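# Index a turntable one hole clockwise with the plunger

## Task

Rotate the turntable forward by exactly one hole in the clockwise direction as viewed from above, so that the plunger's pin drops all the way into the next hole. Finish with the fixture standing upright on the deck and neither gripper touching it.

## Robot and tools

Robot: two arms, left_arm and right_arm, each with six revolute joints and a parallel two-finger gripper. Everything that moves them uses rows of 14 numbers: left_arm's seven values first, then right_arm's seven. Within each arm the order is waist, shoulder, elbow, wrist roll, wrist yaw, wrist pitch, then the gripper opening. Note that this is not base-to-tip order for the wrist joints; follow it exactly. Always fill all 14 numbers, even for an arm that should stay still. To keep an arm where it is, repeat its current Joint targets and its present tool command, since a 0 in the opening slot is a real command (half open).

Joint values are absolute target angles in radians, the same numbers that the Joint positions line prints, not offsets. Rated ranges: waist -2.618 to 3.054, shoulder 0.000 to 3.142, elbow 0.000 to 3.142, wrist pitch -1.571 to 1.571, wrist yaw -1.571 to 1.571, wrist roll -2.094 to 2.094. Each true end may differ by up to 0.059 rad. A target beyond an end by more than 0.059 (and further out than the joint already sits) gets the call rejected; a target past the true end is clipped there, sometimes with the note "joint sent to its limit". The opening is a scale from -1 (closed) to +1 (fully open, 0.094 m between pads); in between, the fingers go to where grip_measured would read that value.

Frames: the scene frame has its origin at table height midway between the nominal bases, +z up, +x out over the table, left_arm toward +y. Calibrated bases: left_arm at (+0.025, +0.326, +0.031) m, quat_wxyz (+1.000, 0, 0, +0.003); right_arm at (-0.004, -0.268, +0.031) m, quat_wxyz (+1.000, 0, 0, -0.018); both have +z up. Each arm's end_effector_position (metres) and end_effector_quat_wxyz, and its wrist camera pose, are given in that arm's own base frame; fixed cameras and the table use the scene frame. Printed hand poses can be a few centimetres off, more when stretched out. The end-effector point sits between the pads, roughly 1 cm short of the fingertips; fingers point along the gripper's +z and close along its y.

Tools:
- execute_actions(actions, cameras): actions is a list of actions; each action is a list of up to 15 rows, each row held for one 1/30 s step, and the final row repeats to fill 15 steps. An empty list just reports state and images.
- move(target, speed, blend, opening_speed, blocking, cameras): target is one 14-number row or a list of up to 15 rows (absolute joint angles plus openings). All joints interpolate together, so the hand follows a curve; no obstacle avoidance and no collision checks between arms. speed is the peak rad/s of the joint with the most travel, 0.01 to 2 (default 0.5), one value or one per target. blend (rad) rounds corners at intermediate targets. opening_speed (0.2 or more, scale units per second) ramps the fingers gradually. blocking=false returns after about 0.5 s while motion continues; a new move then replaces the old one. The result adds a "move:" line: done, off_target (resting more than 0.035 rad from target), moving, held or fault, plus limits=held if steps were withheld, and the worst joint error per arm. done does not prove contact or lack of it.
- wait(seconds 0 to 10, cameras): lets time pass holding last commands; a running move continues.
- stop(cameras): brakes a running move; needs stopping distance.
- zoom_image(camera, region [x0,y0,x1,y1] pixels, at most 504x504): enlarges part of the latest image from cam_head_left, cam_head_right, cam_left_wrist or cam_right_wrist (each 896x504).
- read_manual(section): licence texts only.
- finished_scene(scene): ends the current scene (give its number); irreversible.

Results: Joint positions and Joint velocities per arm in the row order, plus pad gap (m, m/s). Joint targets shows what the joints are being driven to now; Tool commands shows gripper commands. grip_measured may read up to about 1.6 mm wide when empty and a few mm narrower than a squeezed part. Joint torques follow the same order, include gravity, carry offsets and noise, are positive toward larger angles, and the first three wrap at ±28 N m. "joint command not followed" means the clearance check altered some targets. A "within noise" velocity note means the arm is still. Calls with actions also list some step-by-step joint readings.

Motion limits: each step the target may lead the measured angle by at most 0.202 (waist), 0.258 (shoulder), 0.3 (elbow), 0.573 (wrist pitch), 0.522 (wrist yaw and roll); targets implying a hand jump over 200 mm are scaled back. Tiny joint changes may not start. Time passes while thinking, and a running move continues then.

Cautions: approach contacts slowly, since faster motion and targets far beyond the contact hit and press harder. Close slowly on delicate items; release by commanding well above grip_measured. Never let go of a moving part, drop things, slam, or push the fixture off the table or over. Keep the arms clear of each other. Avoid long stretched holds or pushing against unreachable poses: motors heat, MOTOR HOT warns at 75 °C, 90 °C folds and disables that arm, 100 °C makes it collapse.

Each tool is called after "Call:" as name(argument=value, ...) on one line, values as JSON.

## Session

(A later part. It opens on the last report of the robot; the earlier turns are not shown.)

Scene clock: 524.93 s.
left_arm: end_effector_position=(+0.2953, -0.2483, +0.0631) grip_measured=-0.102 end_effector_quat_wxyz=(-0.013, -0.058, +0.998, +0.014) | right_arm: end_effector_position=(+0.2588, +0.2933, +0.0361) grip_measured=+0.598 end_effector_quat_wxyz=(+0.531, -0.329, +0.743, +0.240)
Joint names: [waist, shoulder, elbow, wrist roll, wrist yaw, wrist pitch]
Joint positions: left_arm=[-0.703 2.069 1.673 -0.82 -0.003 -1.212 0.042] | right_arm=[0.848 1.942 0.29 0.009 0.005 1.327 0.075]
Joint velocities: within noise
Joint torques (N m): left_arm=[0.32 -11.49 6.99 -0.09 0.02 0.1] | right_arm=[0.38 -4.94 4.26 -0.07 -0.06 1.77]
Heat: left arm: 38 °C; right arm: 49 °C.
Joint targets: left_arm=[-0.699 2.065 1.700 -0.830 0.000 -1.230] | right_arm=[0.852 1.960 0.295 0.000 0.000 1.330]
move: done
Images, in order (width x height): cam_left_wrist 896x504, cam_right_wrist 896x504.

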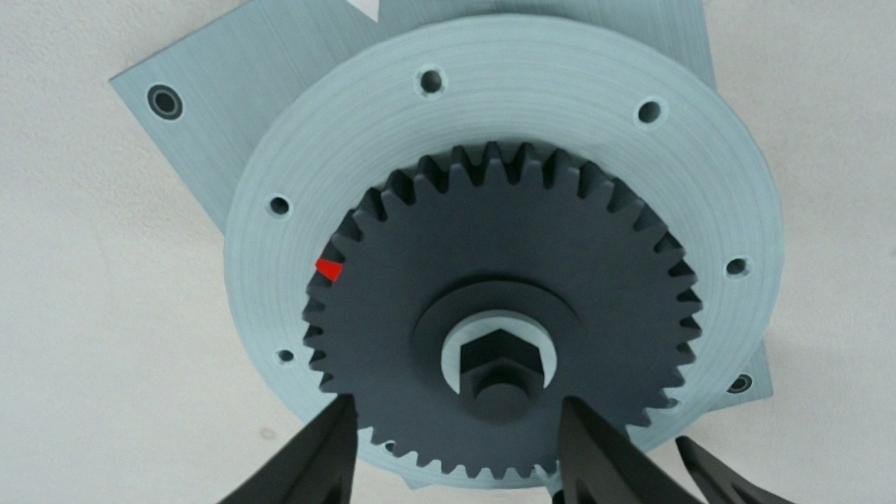

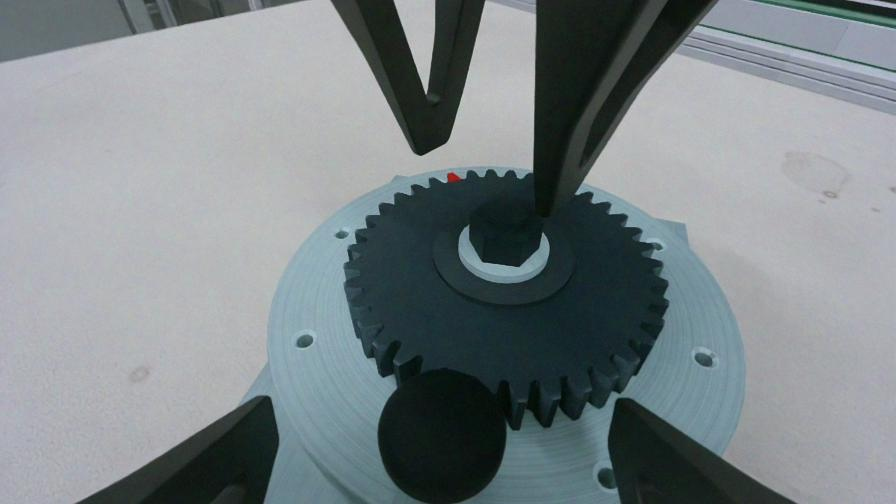

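Call:
move(target=[[-0.722,2.070,1.70,-0.845,0,-1.225,-0.1,0.852,1.96,0.295,0,0,1.33,0.6],[-0.722,2.092,1.611,-0.845,0,-1.108,-0.1,0.852,1.96,0.295,0,0,1.33,0.6]], speed=0.25, cameras=["cam_right_wrist","cam_left_wrist"])

Call:
zoom_image(camera="cam_right_wrist", region=[370, 100, 670, 400])

Scene clock: 608.40 s.
left_arm: end_effector_position=(+0.2973, -0.2572, +0.0499) grip_measured=-0.102 end_effector_quat_wxyz=(+0.000, -0.059, +0.998, +0.001) | right_arm: end_effector_position=(+0.2588, +0.2933, +0.0361) grip_measured=+0.598 end_effector_quat_wxyz=(+0.531, -0.329, +0.743, +0.240)
Joint names: [waist, shoulder, elbow, wrist roll, wrist yaw, wrist pitch]
Joint positions: left_arm=[-0.717 2.071 1.624 -0.835 -0.002 -1.124 0.042] | right_arm=[0.848 1.942 0.29 0.009 0.005 1.327 0.075]
Joint velocities: within noise
Joint torques (N m): left_arm=[-0.46 -9.26 3.89 -0.1 0.01 0.59] | right_arm=[0.34 -4.93 4.26 -0.08 -0.06 1.77]
Heat: left arm: 40 °C; right arm: 46 °C.
Joint targets: left_arm=[-0.722 2.092 1.611 -0.845 0.000 -1.108] | right_arm=[0.852 1.960 0.295 0.000 0.000 1.330]
move: done
Images, in order (width x height): cam_left_wrist 896x504, cam_right_wrist 896x504.

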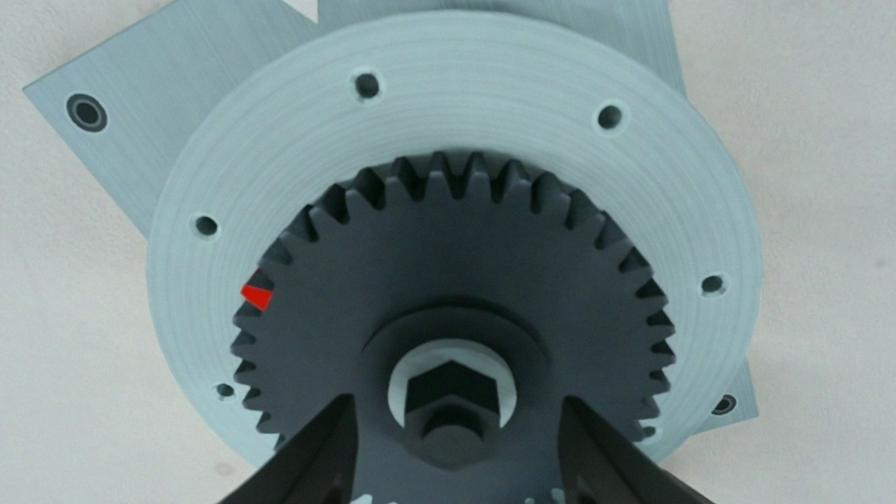

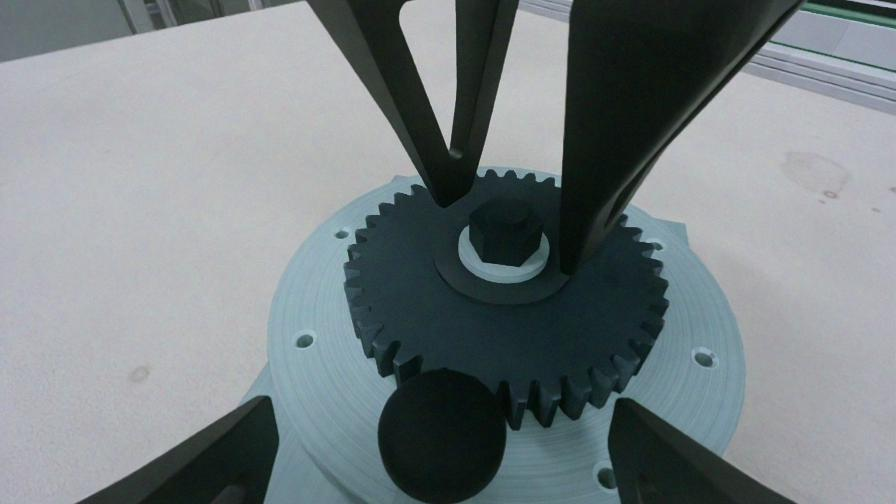

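Scaled by 1.680 from the camera's 896x504 image, which has a finer 1280x720 frame.

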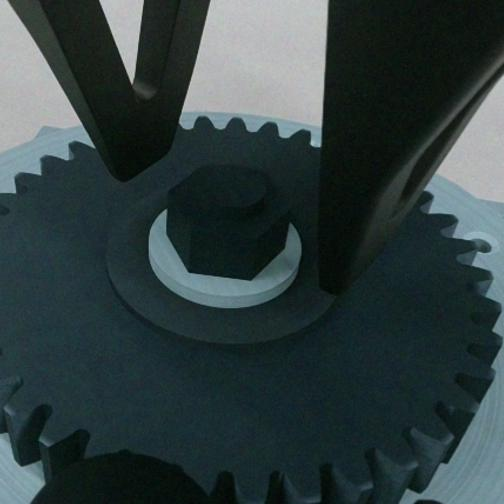

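Call:
move(target=[[-0.722,2.092,1.611,-0.845,0,-1.108,-0.8,0.852,1.96,0.295,0,0,1.33,0.6],[-0.722,2.092,1.611,-0.60,0,-1.108,-0.8,0.852,1.96,0.295,0,0,1.33,0.6]], speed=0.15, opening_speed=0.5, cameras=["cam_right_wrist","cam_left_wrist"])

Scene clock: 623.33 s.
left_arm: end_effector_position=(+0.2967, -0.2584, +0.0499) grip_measured=-0.646 end_effector_quat_wxyz=(-0.001, +0.034, +0.999, -0.002) | right_arm: end_effector_position=(+0.2588, +0.2933, +0.0361) grip_measured=+0.598 end_effector_quat_wxyz=(+0.531, -0.329, +0.743, +0.240)
Joint names: [waist, shoulder, elbow, wrist roll, wrist yaw, wrist pitch]
Joint positions: left_arm=[-0.717 2.071 1.624 -0.648 0.005 -1.123 0.017] | right_arm=[0.848 1.942 0.29 0.009 0.005 1.327 0.075]
Joint velocities: within noise
Joint torques (N m): left_arm=[-0.43 -9.31 3.86 0.55 -0.05 0.58] | right_arm=[0.35 -4.97 4.23 -0.07 -0.07 1.79]
Heat: left arm: 38 °C; right arm: 46 °C.
Joint targets: left_arm=[-0.722 2.092 1.611 -0.600 0.000 -1.108] | right_arm=[0.852 1.960 0.295 0.000 0.000 1.330]
move: off_target (left_arm); left_arm: the wrist roll is farthest, 0.048 rad from its target
Images, in order (width x height): cam_left_wrist 896x504, cam_right_wrist 896x504.

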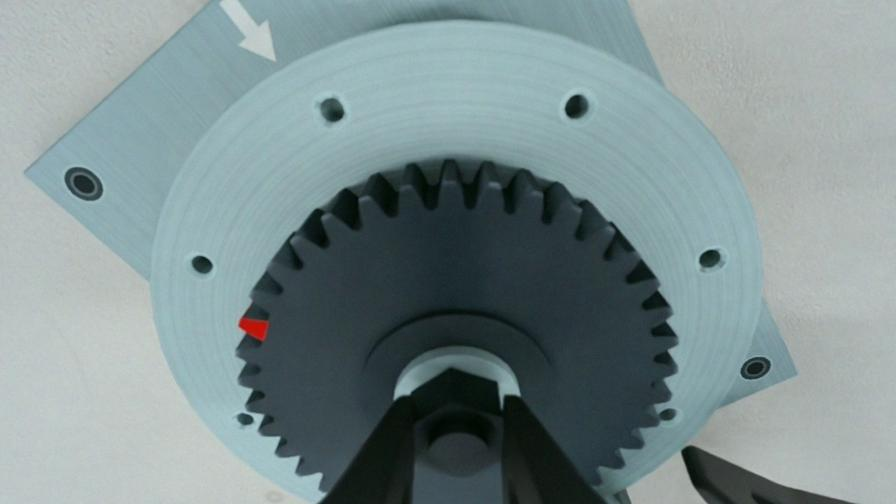

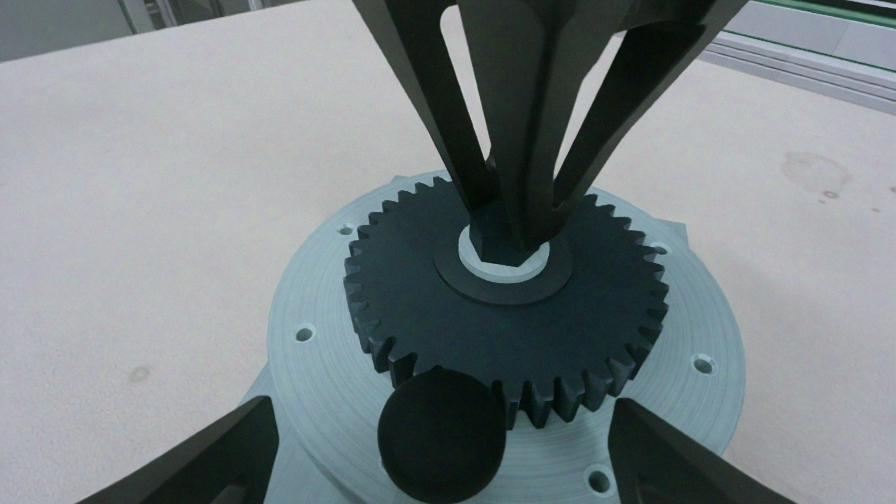

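Call:
move(target=[-0.722,2.092,1.611,-0.42,0,-1.108,-1,0.852,1.96,0.295,0,0,1.33,0.6], speed=0.15, cameras=["cam_right_wrist","cam_left_wrist"])

Scene clock: 633.93 s.
left_arm: end_effector_position=(+0.2969, -0.2587, +0.0499) grip_measured=-0.646 end_effector_quat_wxyz=(-0.001, +0.126, +0.992, -0.003) | right_arm: end_effector_position=(+0.2588, +0.2933, +0.0361) grip_measured=+0.598 end_effector_quat_wxyz=(+0.531, -0.329, +0.743, +0.240)
Joint names: [waist, shoulder, elbow, wrist roll, wrist yaw, wrist pitch]
Joint positions: left_arm=[-0.717 2.071 1.624 -0.465 0.006 -1.122 0.017] | right_arm=[0.848 1.942 0.29 0.009 0.005 1.327 0.075]
Joint velocities: within noise
Joint torques (N m): left_arm=[-0.47 -9.31 3.85 0.52 -0.05 0.56] | right_arm=[0.39 -4.98 4.25 -0.08 -0.07 1.78]
Heat: left arm: 37 °C; right arm: 45 °C.
Joint targets: left_arm=[-0.722 2.092 1.611 -0.420 0.000 -1.108] | right_arm=[0.852 1.960 0.295 0.000 0.000 1.330]
move: off_target (left_arm); left_arm: the wrist roll is farthest, 0.045 rad from its target
Images, in order (width x height): cam_left_wrist 896x504, cam_right_wrist 896x504.

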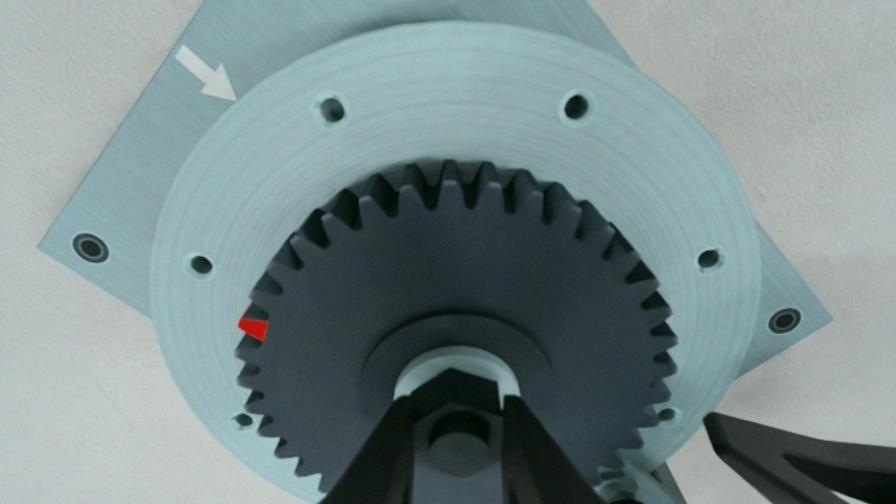

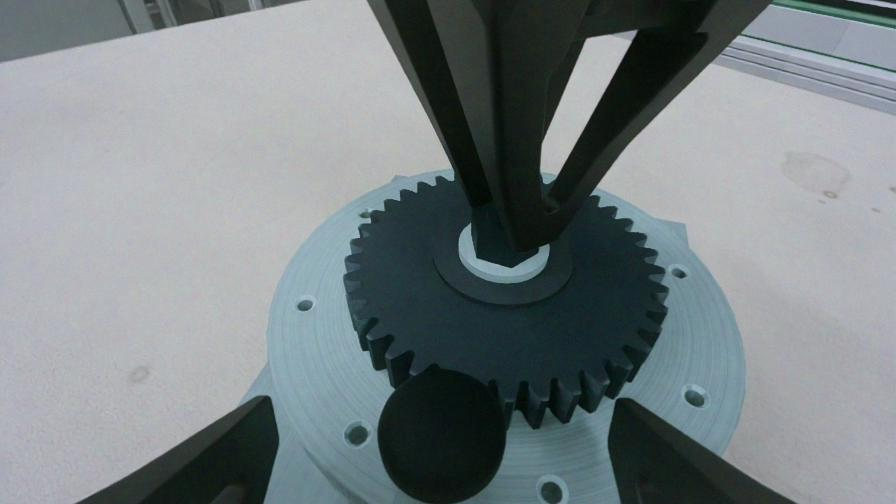

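Call:
move(target=[-0.722,2.092,1.611,-0.20,0,-1.108,-1,0.852,1.96,0.295,0,0,1.33,0.6], speed=0.15, cameras=["cam_right_wrist","cam_left_wrist"])

Scene clock: 642.03 s.
left_arm: end_effector_position=(+0.2970, -0.2589, +0.0499) grip_measured=-0.646 end_effector_quat_wxyz=(+0.000, +0.234, +0.972, -0.003) | right_arm: end_effector_position=(+0.2588, +0.2933, +0.0361) grip_measured=+0.598 end_effector_quat_wxyz=(+0.531, -0.329, +0.743, +0.240)
Joint names: [waist, shoulder, elbow, wrist roll, wrist yaw, wrist pitch]
Joint positions: left_arm=[-0.717 2.071 1.624 -0.244 0.006 -1.121 0.017] | right_arm=[0.848 1.942 0.29 0.009 0.005 1.327 0.075]
Joint velocities: within noise
Joint torques (N m): left_arm=[-0.44 -9.31 3.86 0.53 -0.05 0.55] | right_arm=[0.35 -4.97 4.26 -0.08 -0.06 1.78]
Heat: left arm: 36 °C; right arm: 45 °C.
Joint targets: left_arm=[-0.722 2.092 1.611 -0.200 0.000 -1.108] | right_arm=[0.852 1.960 0.295 0.000 0.000 1.330]
move: off_target (left_arm); left_arm: the wrist roll is farthest, 0.044 rad from its target
Images, in order (width x height): cam_left_wrist 896x504, cam_right_wrist 896x504.

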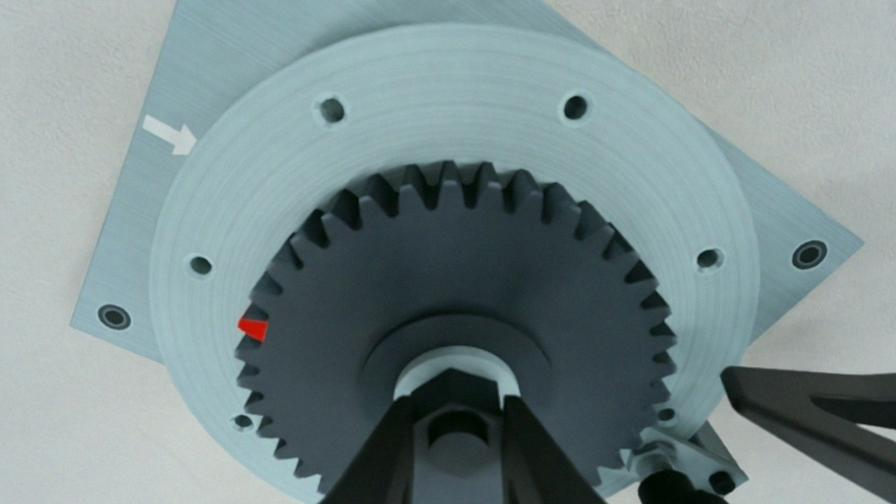

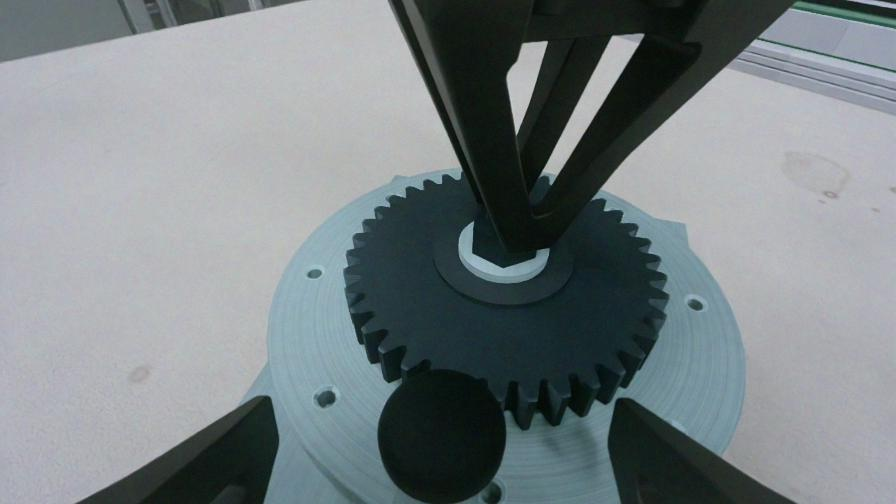

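Call:
move(target=[[-0.722,2.092,1.611,-0.10,0,-1.108,-1,0.852,1.96,0.295,0,0,1.33,0.6],[-0.722,2.092,1.611,-0.03,0,-1.108,-1,0.852,1.96,0.295,0,0,1.33,0.6]], speed=0.15, cameras=["cam_right_wrist"])

Scene clock: 680.53 s.
left_arm: end_effector_position=(+0.2970, -0.2589, +0.0499) grip_measured=-0.646 end_effector_quat_wxyz=(+0.000, +0.318, +0.948, -0.003) | right_arm: end_effector_position=(+0.2588, +0.2933, +0.0361) grip_measured=+0.598 end_effector_quat_wxyz=(+0.531, -0.329, +0.743, +0.240)
Joint names: [waist, shoulder, elbow, wrist roll, wrist yaw, wrist pitch]
Joint positions: left_arm=[-0.717 2.071 1.624 -0.07 0.006 -1.12 0.017] | right_arm=[0.848 1.942 0.29 0.009 0.005 1.327 0.075]
Joint velocities: within noise
Joint torques (N m): left_arm=[-0.43 -9.29 3.85 0.45 -0.06 0.56] | right_arm=[0.39 -5 4.21 -0.07 -0.06 1.78]
Heat: left arm: 36 °C; right arm: 45 °C.
Joint targets: left_arm=[-0.722 2.092 1.611 -0.030 0.000 -1.108] | right_arm=[0.852 1.960 0.295 0.000 0.000 1.330]
move: off_target (left_arm); left_arm: the wrist roll is farthest, 0.040 rad from its target
Images, in order (width x height): cam_right_wrist 896x504.

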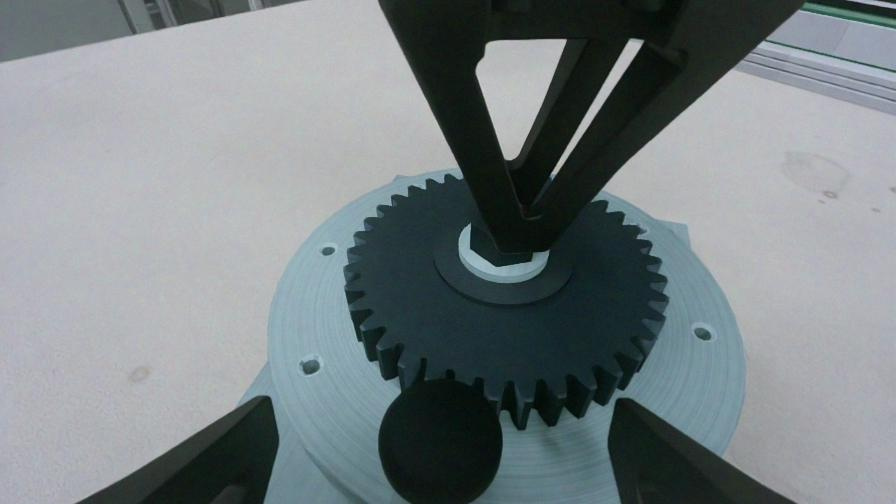

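Call:
move(target=[-0.722,2.092,1.611,0.06,0,-1.108,-1,0.852,1.96,0.295,0,0,1.33,0.6], speed=0.1, cameras=["cam_right_wrist"])

Call:
move(target=[-0.722,2.092,1.611,0.14,0,-1.108,-1,0.852,1.96,0.295,0,0,1.33,0.6], speed=0.1, cameras=["cam_right_wrist"])

Scene clock: 699.33 s.
left_arm: end_effector_position=(+0.2967, -0.2593, +0.0499) grip_measured=-0.644 end_effector_quat_wxyz=(+0.000, +0.348, +0.937, -0.005) | right_arm: end_effector_position=(+0.2588, +0.2933, +0.0361) grip_measured=+0.598 end_effector_quat_wxyz=(+0.531, -0.329, +0.743, +0.240)
Joint names: [waist, shoulder, elbow, wrist roll, wrist yaw, wrist pitch]
Joint positions: left_arm=[-0.717 2.071 1.624 -0.005 0.009 -1.12 0.017] | right_arm=[0.848 1.942 0.29 0.009 0.005 1.327 0.075]
Joint velocities: within noise
Joint torques (N m): left_arm=[-0.44 -9.31 3.89 0.75 -0.11 0.55] | right_arm=[0.36 -5.01 4.29 -0.08 -0.08 1.78]
Heat: left arm: 36 °C; right arm: 44 °C.
Joint targets: left_arm=[-0.722 2.092 1.611 0.060 0.000 -1.108] | right_arm=[0.852 1.960 0.295 0.000 0.000 1.330]
move: off_target (left_arm); left_arm: the wrist roll is farthest, 0.065 rad from its target
Images, in order (width x height): cam_right_wrist 896x504.

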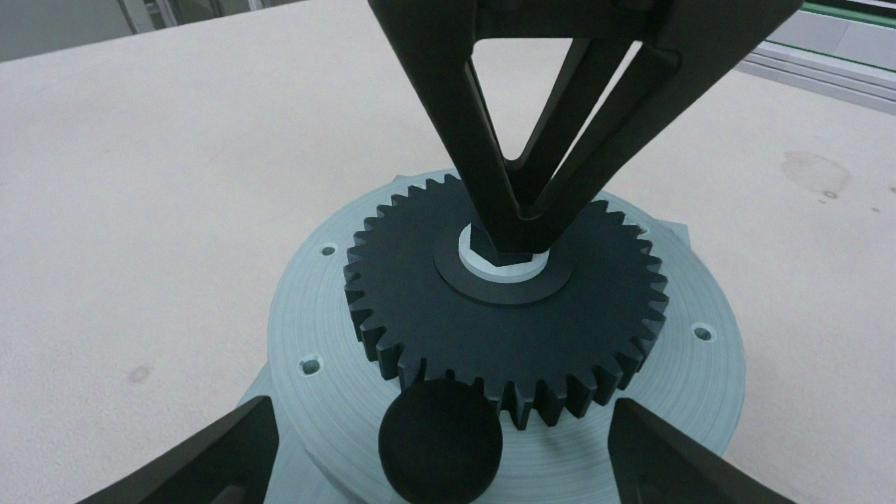

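Scene clock: 700.60 s.
left_arm: end_effector_position=(+0.2964, -0.2596, +0.0499) grip_measured=-0.636 end_effector_quat_wxyz=(+0.000, +0.386, +0.922, -0.006) | right_arm: end_effector_position=(+0.2588, +0.2933, +0.0361) grip_measured=+0.598 end_effector_quat_wxyz=(+0.531, -0.329, +0.743, +0.240)
Joint names: [waist, shoulder, elbow, wrist roll, wrist yaw, wrist pitch]
Joint positions: left_arm=[-0.717 2.071 1.624 0.077 0.012 -1.12 0.017] | right_arm=[0.848 1.942 0.29 0.009 0.005 1.327 0.075]
Joint velocities: within noise
Joint torques (N m): left_arm=[-0.46 -9.29 3.86 0.74 -0.11 0.55] | right_arm=[0.34 -4.98 4.26 -0.07 -0.06 1.78]
Heat: left arm: 36 °C; right arm: 44 °C.
Joint targets: left_arm=[-0.722 2.092 1.611 0.140 0.000 -1.108] | right_arm=[0.852 1.960 0.295 0.000 0.000 1.330]
move: off_target (left_arm); left_arm: the wrist roll is farthest, 0.063 rad from its target
Images, in order (width x height): cam_right_wrist 896x504.

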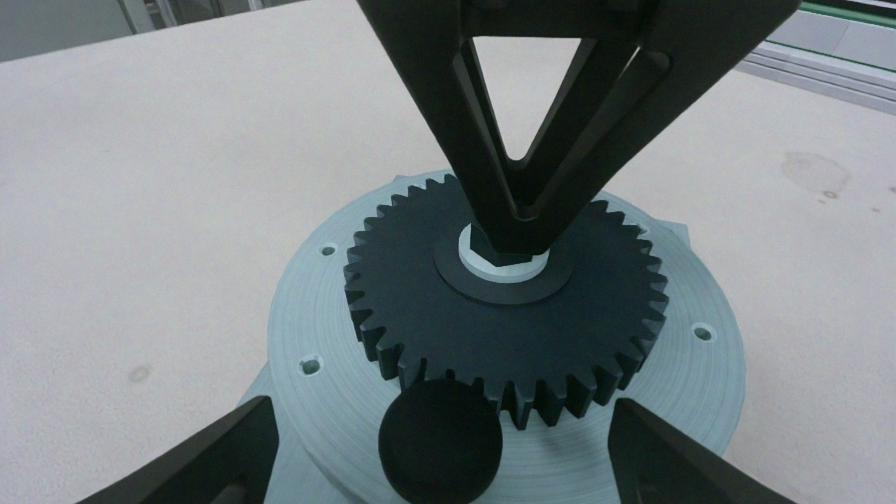

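Call:
move(target=[[-0.722,2.092,1.611,0.04,0,-1.108,-1,0.852,1.96,0.295,0,0,1.33,0.6],[-0.722,2.092,1.611,0.04,0,-1.108,-0.1,0.852,1.96,0.295,0,0,1.33,0.6],[-0.722,2.070,1.70,0.04,0,-1.225,-0.1,0.852,1.96,0.295,0,0,1.33,0.6],[-0.714,2.05,1.91,0.04,0,-1.40,-0.1,0.852,1.96,0.295,0,0,1.33,0.6],[-0.714,1.502,1.522,0.0,0,-1.22,-0.1,0.852,1.96,0.295,0,0,1.33,1]], speed=[0.2,0.2,0.1,0.3,0.5], opening_speed=0.6)

Scene clock: 716.03 s.
left_arm: end_effector_position=(+0.2529, -0.2204, +0.2132) grip_measured=-0.102 end_effector_quat_wxyz=(+0.163, +0.350, +0.920, -0.063) | right_arm: end_effector_position=(+0.2588, +0.2933, +0.0361) grip_measured=+0.998 end_effector_quat_wxyz=(+0.531, -0.329, +0.743, +0.240)
Joint names: [waist, shoulder, elbow, wrist roll, wrist yaw, wrist pitch]
Joint positions: left_arm=[-0.717 1.519 1.536 0.01 0.006 -1.237 0.042] | right_arm=[0.848 1.942 0.29 0.009 0.005 1.327 0.094]
Joint velocities: within noise
Joint torques (N m): left_arm=[0.2 -7.79 4.15 -0.11 -0.06 1.32] | right_arm=[0.39 -4.98 4.27 -0.06 -0.07 1.78]
Heat: left arm: 36 °C; right arm: 44 °C.
Joint targets: left_arm=[-0.714 1.502 1.522 0.000 0.000 -1.220] | right_arm=[0.852 1.960 0.295 0.000 0.000 1.330]
move: done

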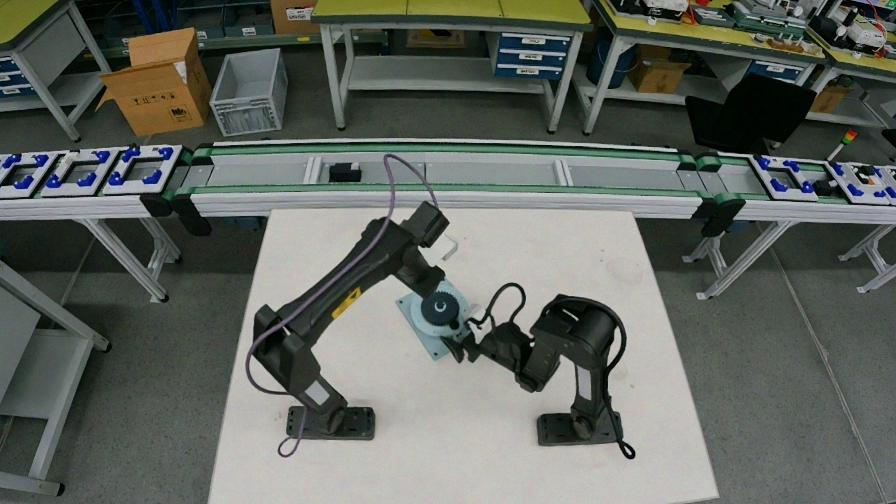

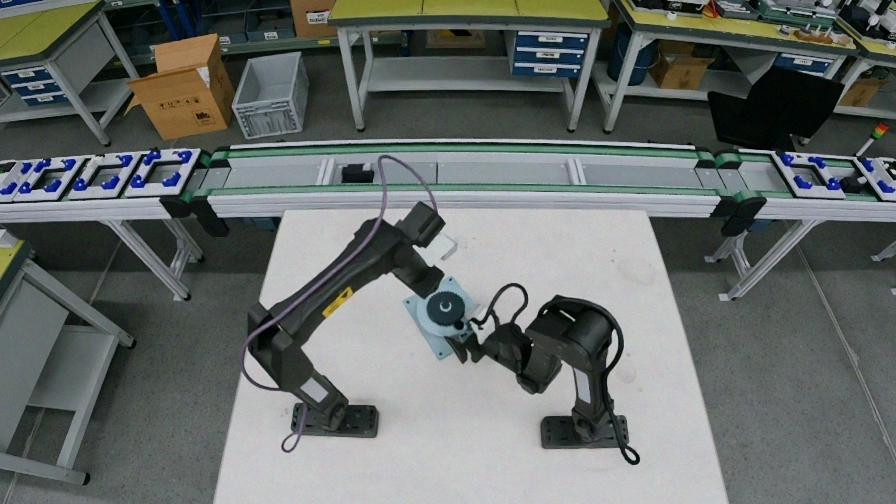

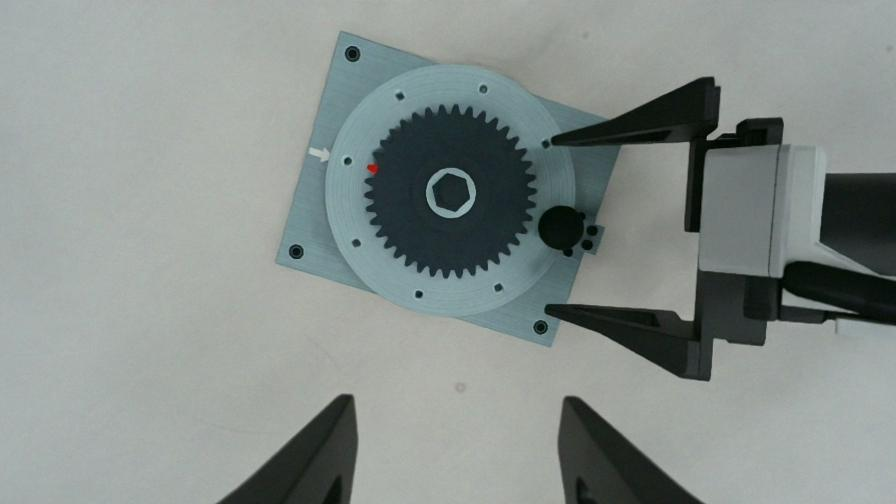

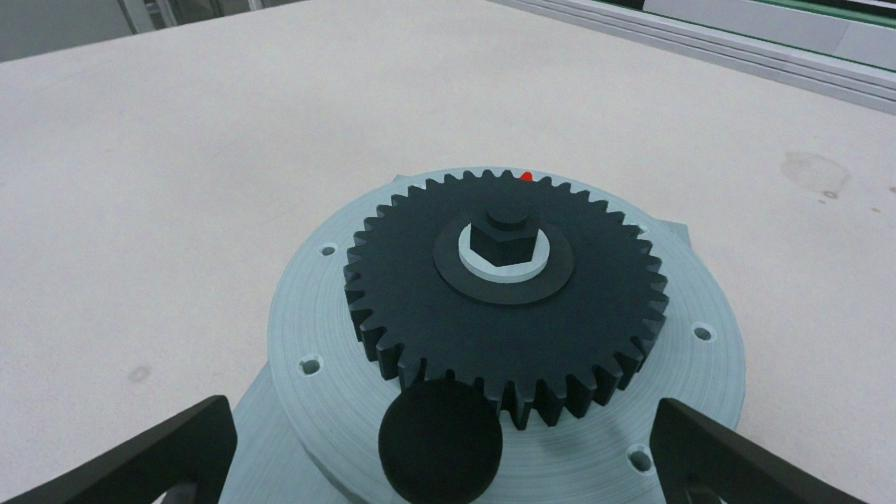

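Call:
move(target=[-0.714,1.502,1.522,0.0,0,-1.22,-0.1,0.852,1.7,0.18,0,0,1.2,1], cameras=["cam_left_wrist"])

Call:
finished_scene(scene=1)

Scene clock: 723.20 s.
left_arm: end_effector_position=(+0.2529, -0.2205, +0.2132) grip_measured=-0.102 end_effector_quat_wxyz=(+0.163, +0.350, +0.920, -0.063) | right_arm: end_effector_position=(+0.2416, +0.2739, +0.0609) grip_measured=+0.998 end_effector_quat_wxyz=(+0.536, -0.328, +0.739, +0.243)
Joint names: [waist, shoulder, elbow, wrist roll, wrist yaw, wrist pitch]
Joint positions: left_arm=[-0.717 1.519 1.536 0.01 0.006 -1.237 0.042] | right_arm=[0.848 1.718 0.189 0.009 0.005 1.216 0.094]
Joint velocities: within noise
Joint torques (N m): left_arm=[0.21 -7.8 4.16 -0.1 -0.06 1.31] | right_arm=[0.39 -6.42 3.79 -0.07 -0.06 1.62]
Heat: left arm: 36 °C; right arm: 44 °C.
Joint targets: left_arm=[-0.714 1.502 1.522 0.000 0.000 -1.220] | right_arm=[0.852 1.700 0.180 0.000 0.000 1.200]
move: done
Images, in order (width x height): cam_left_wrist 896x504.

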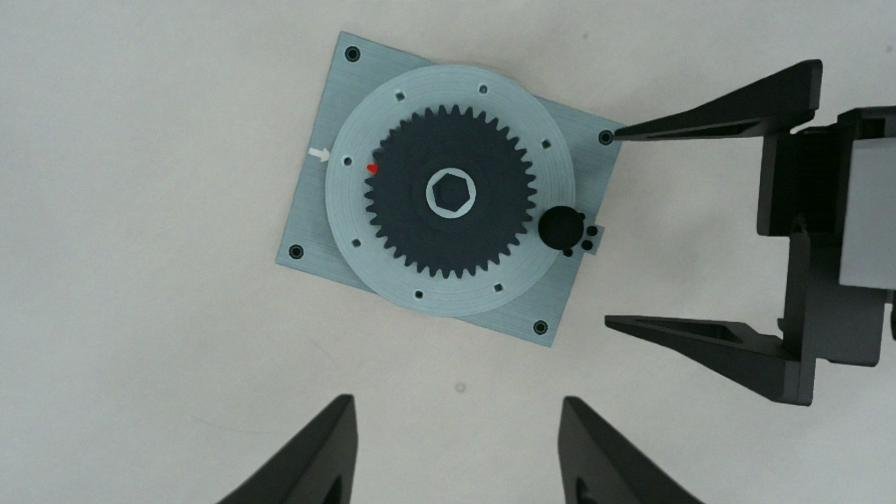

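The scene is finished: the task was done.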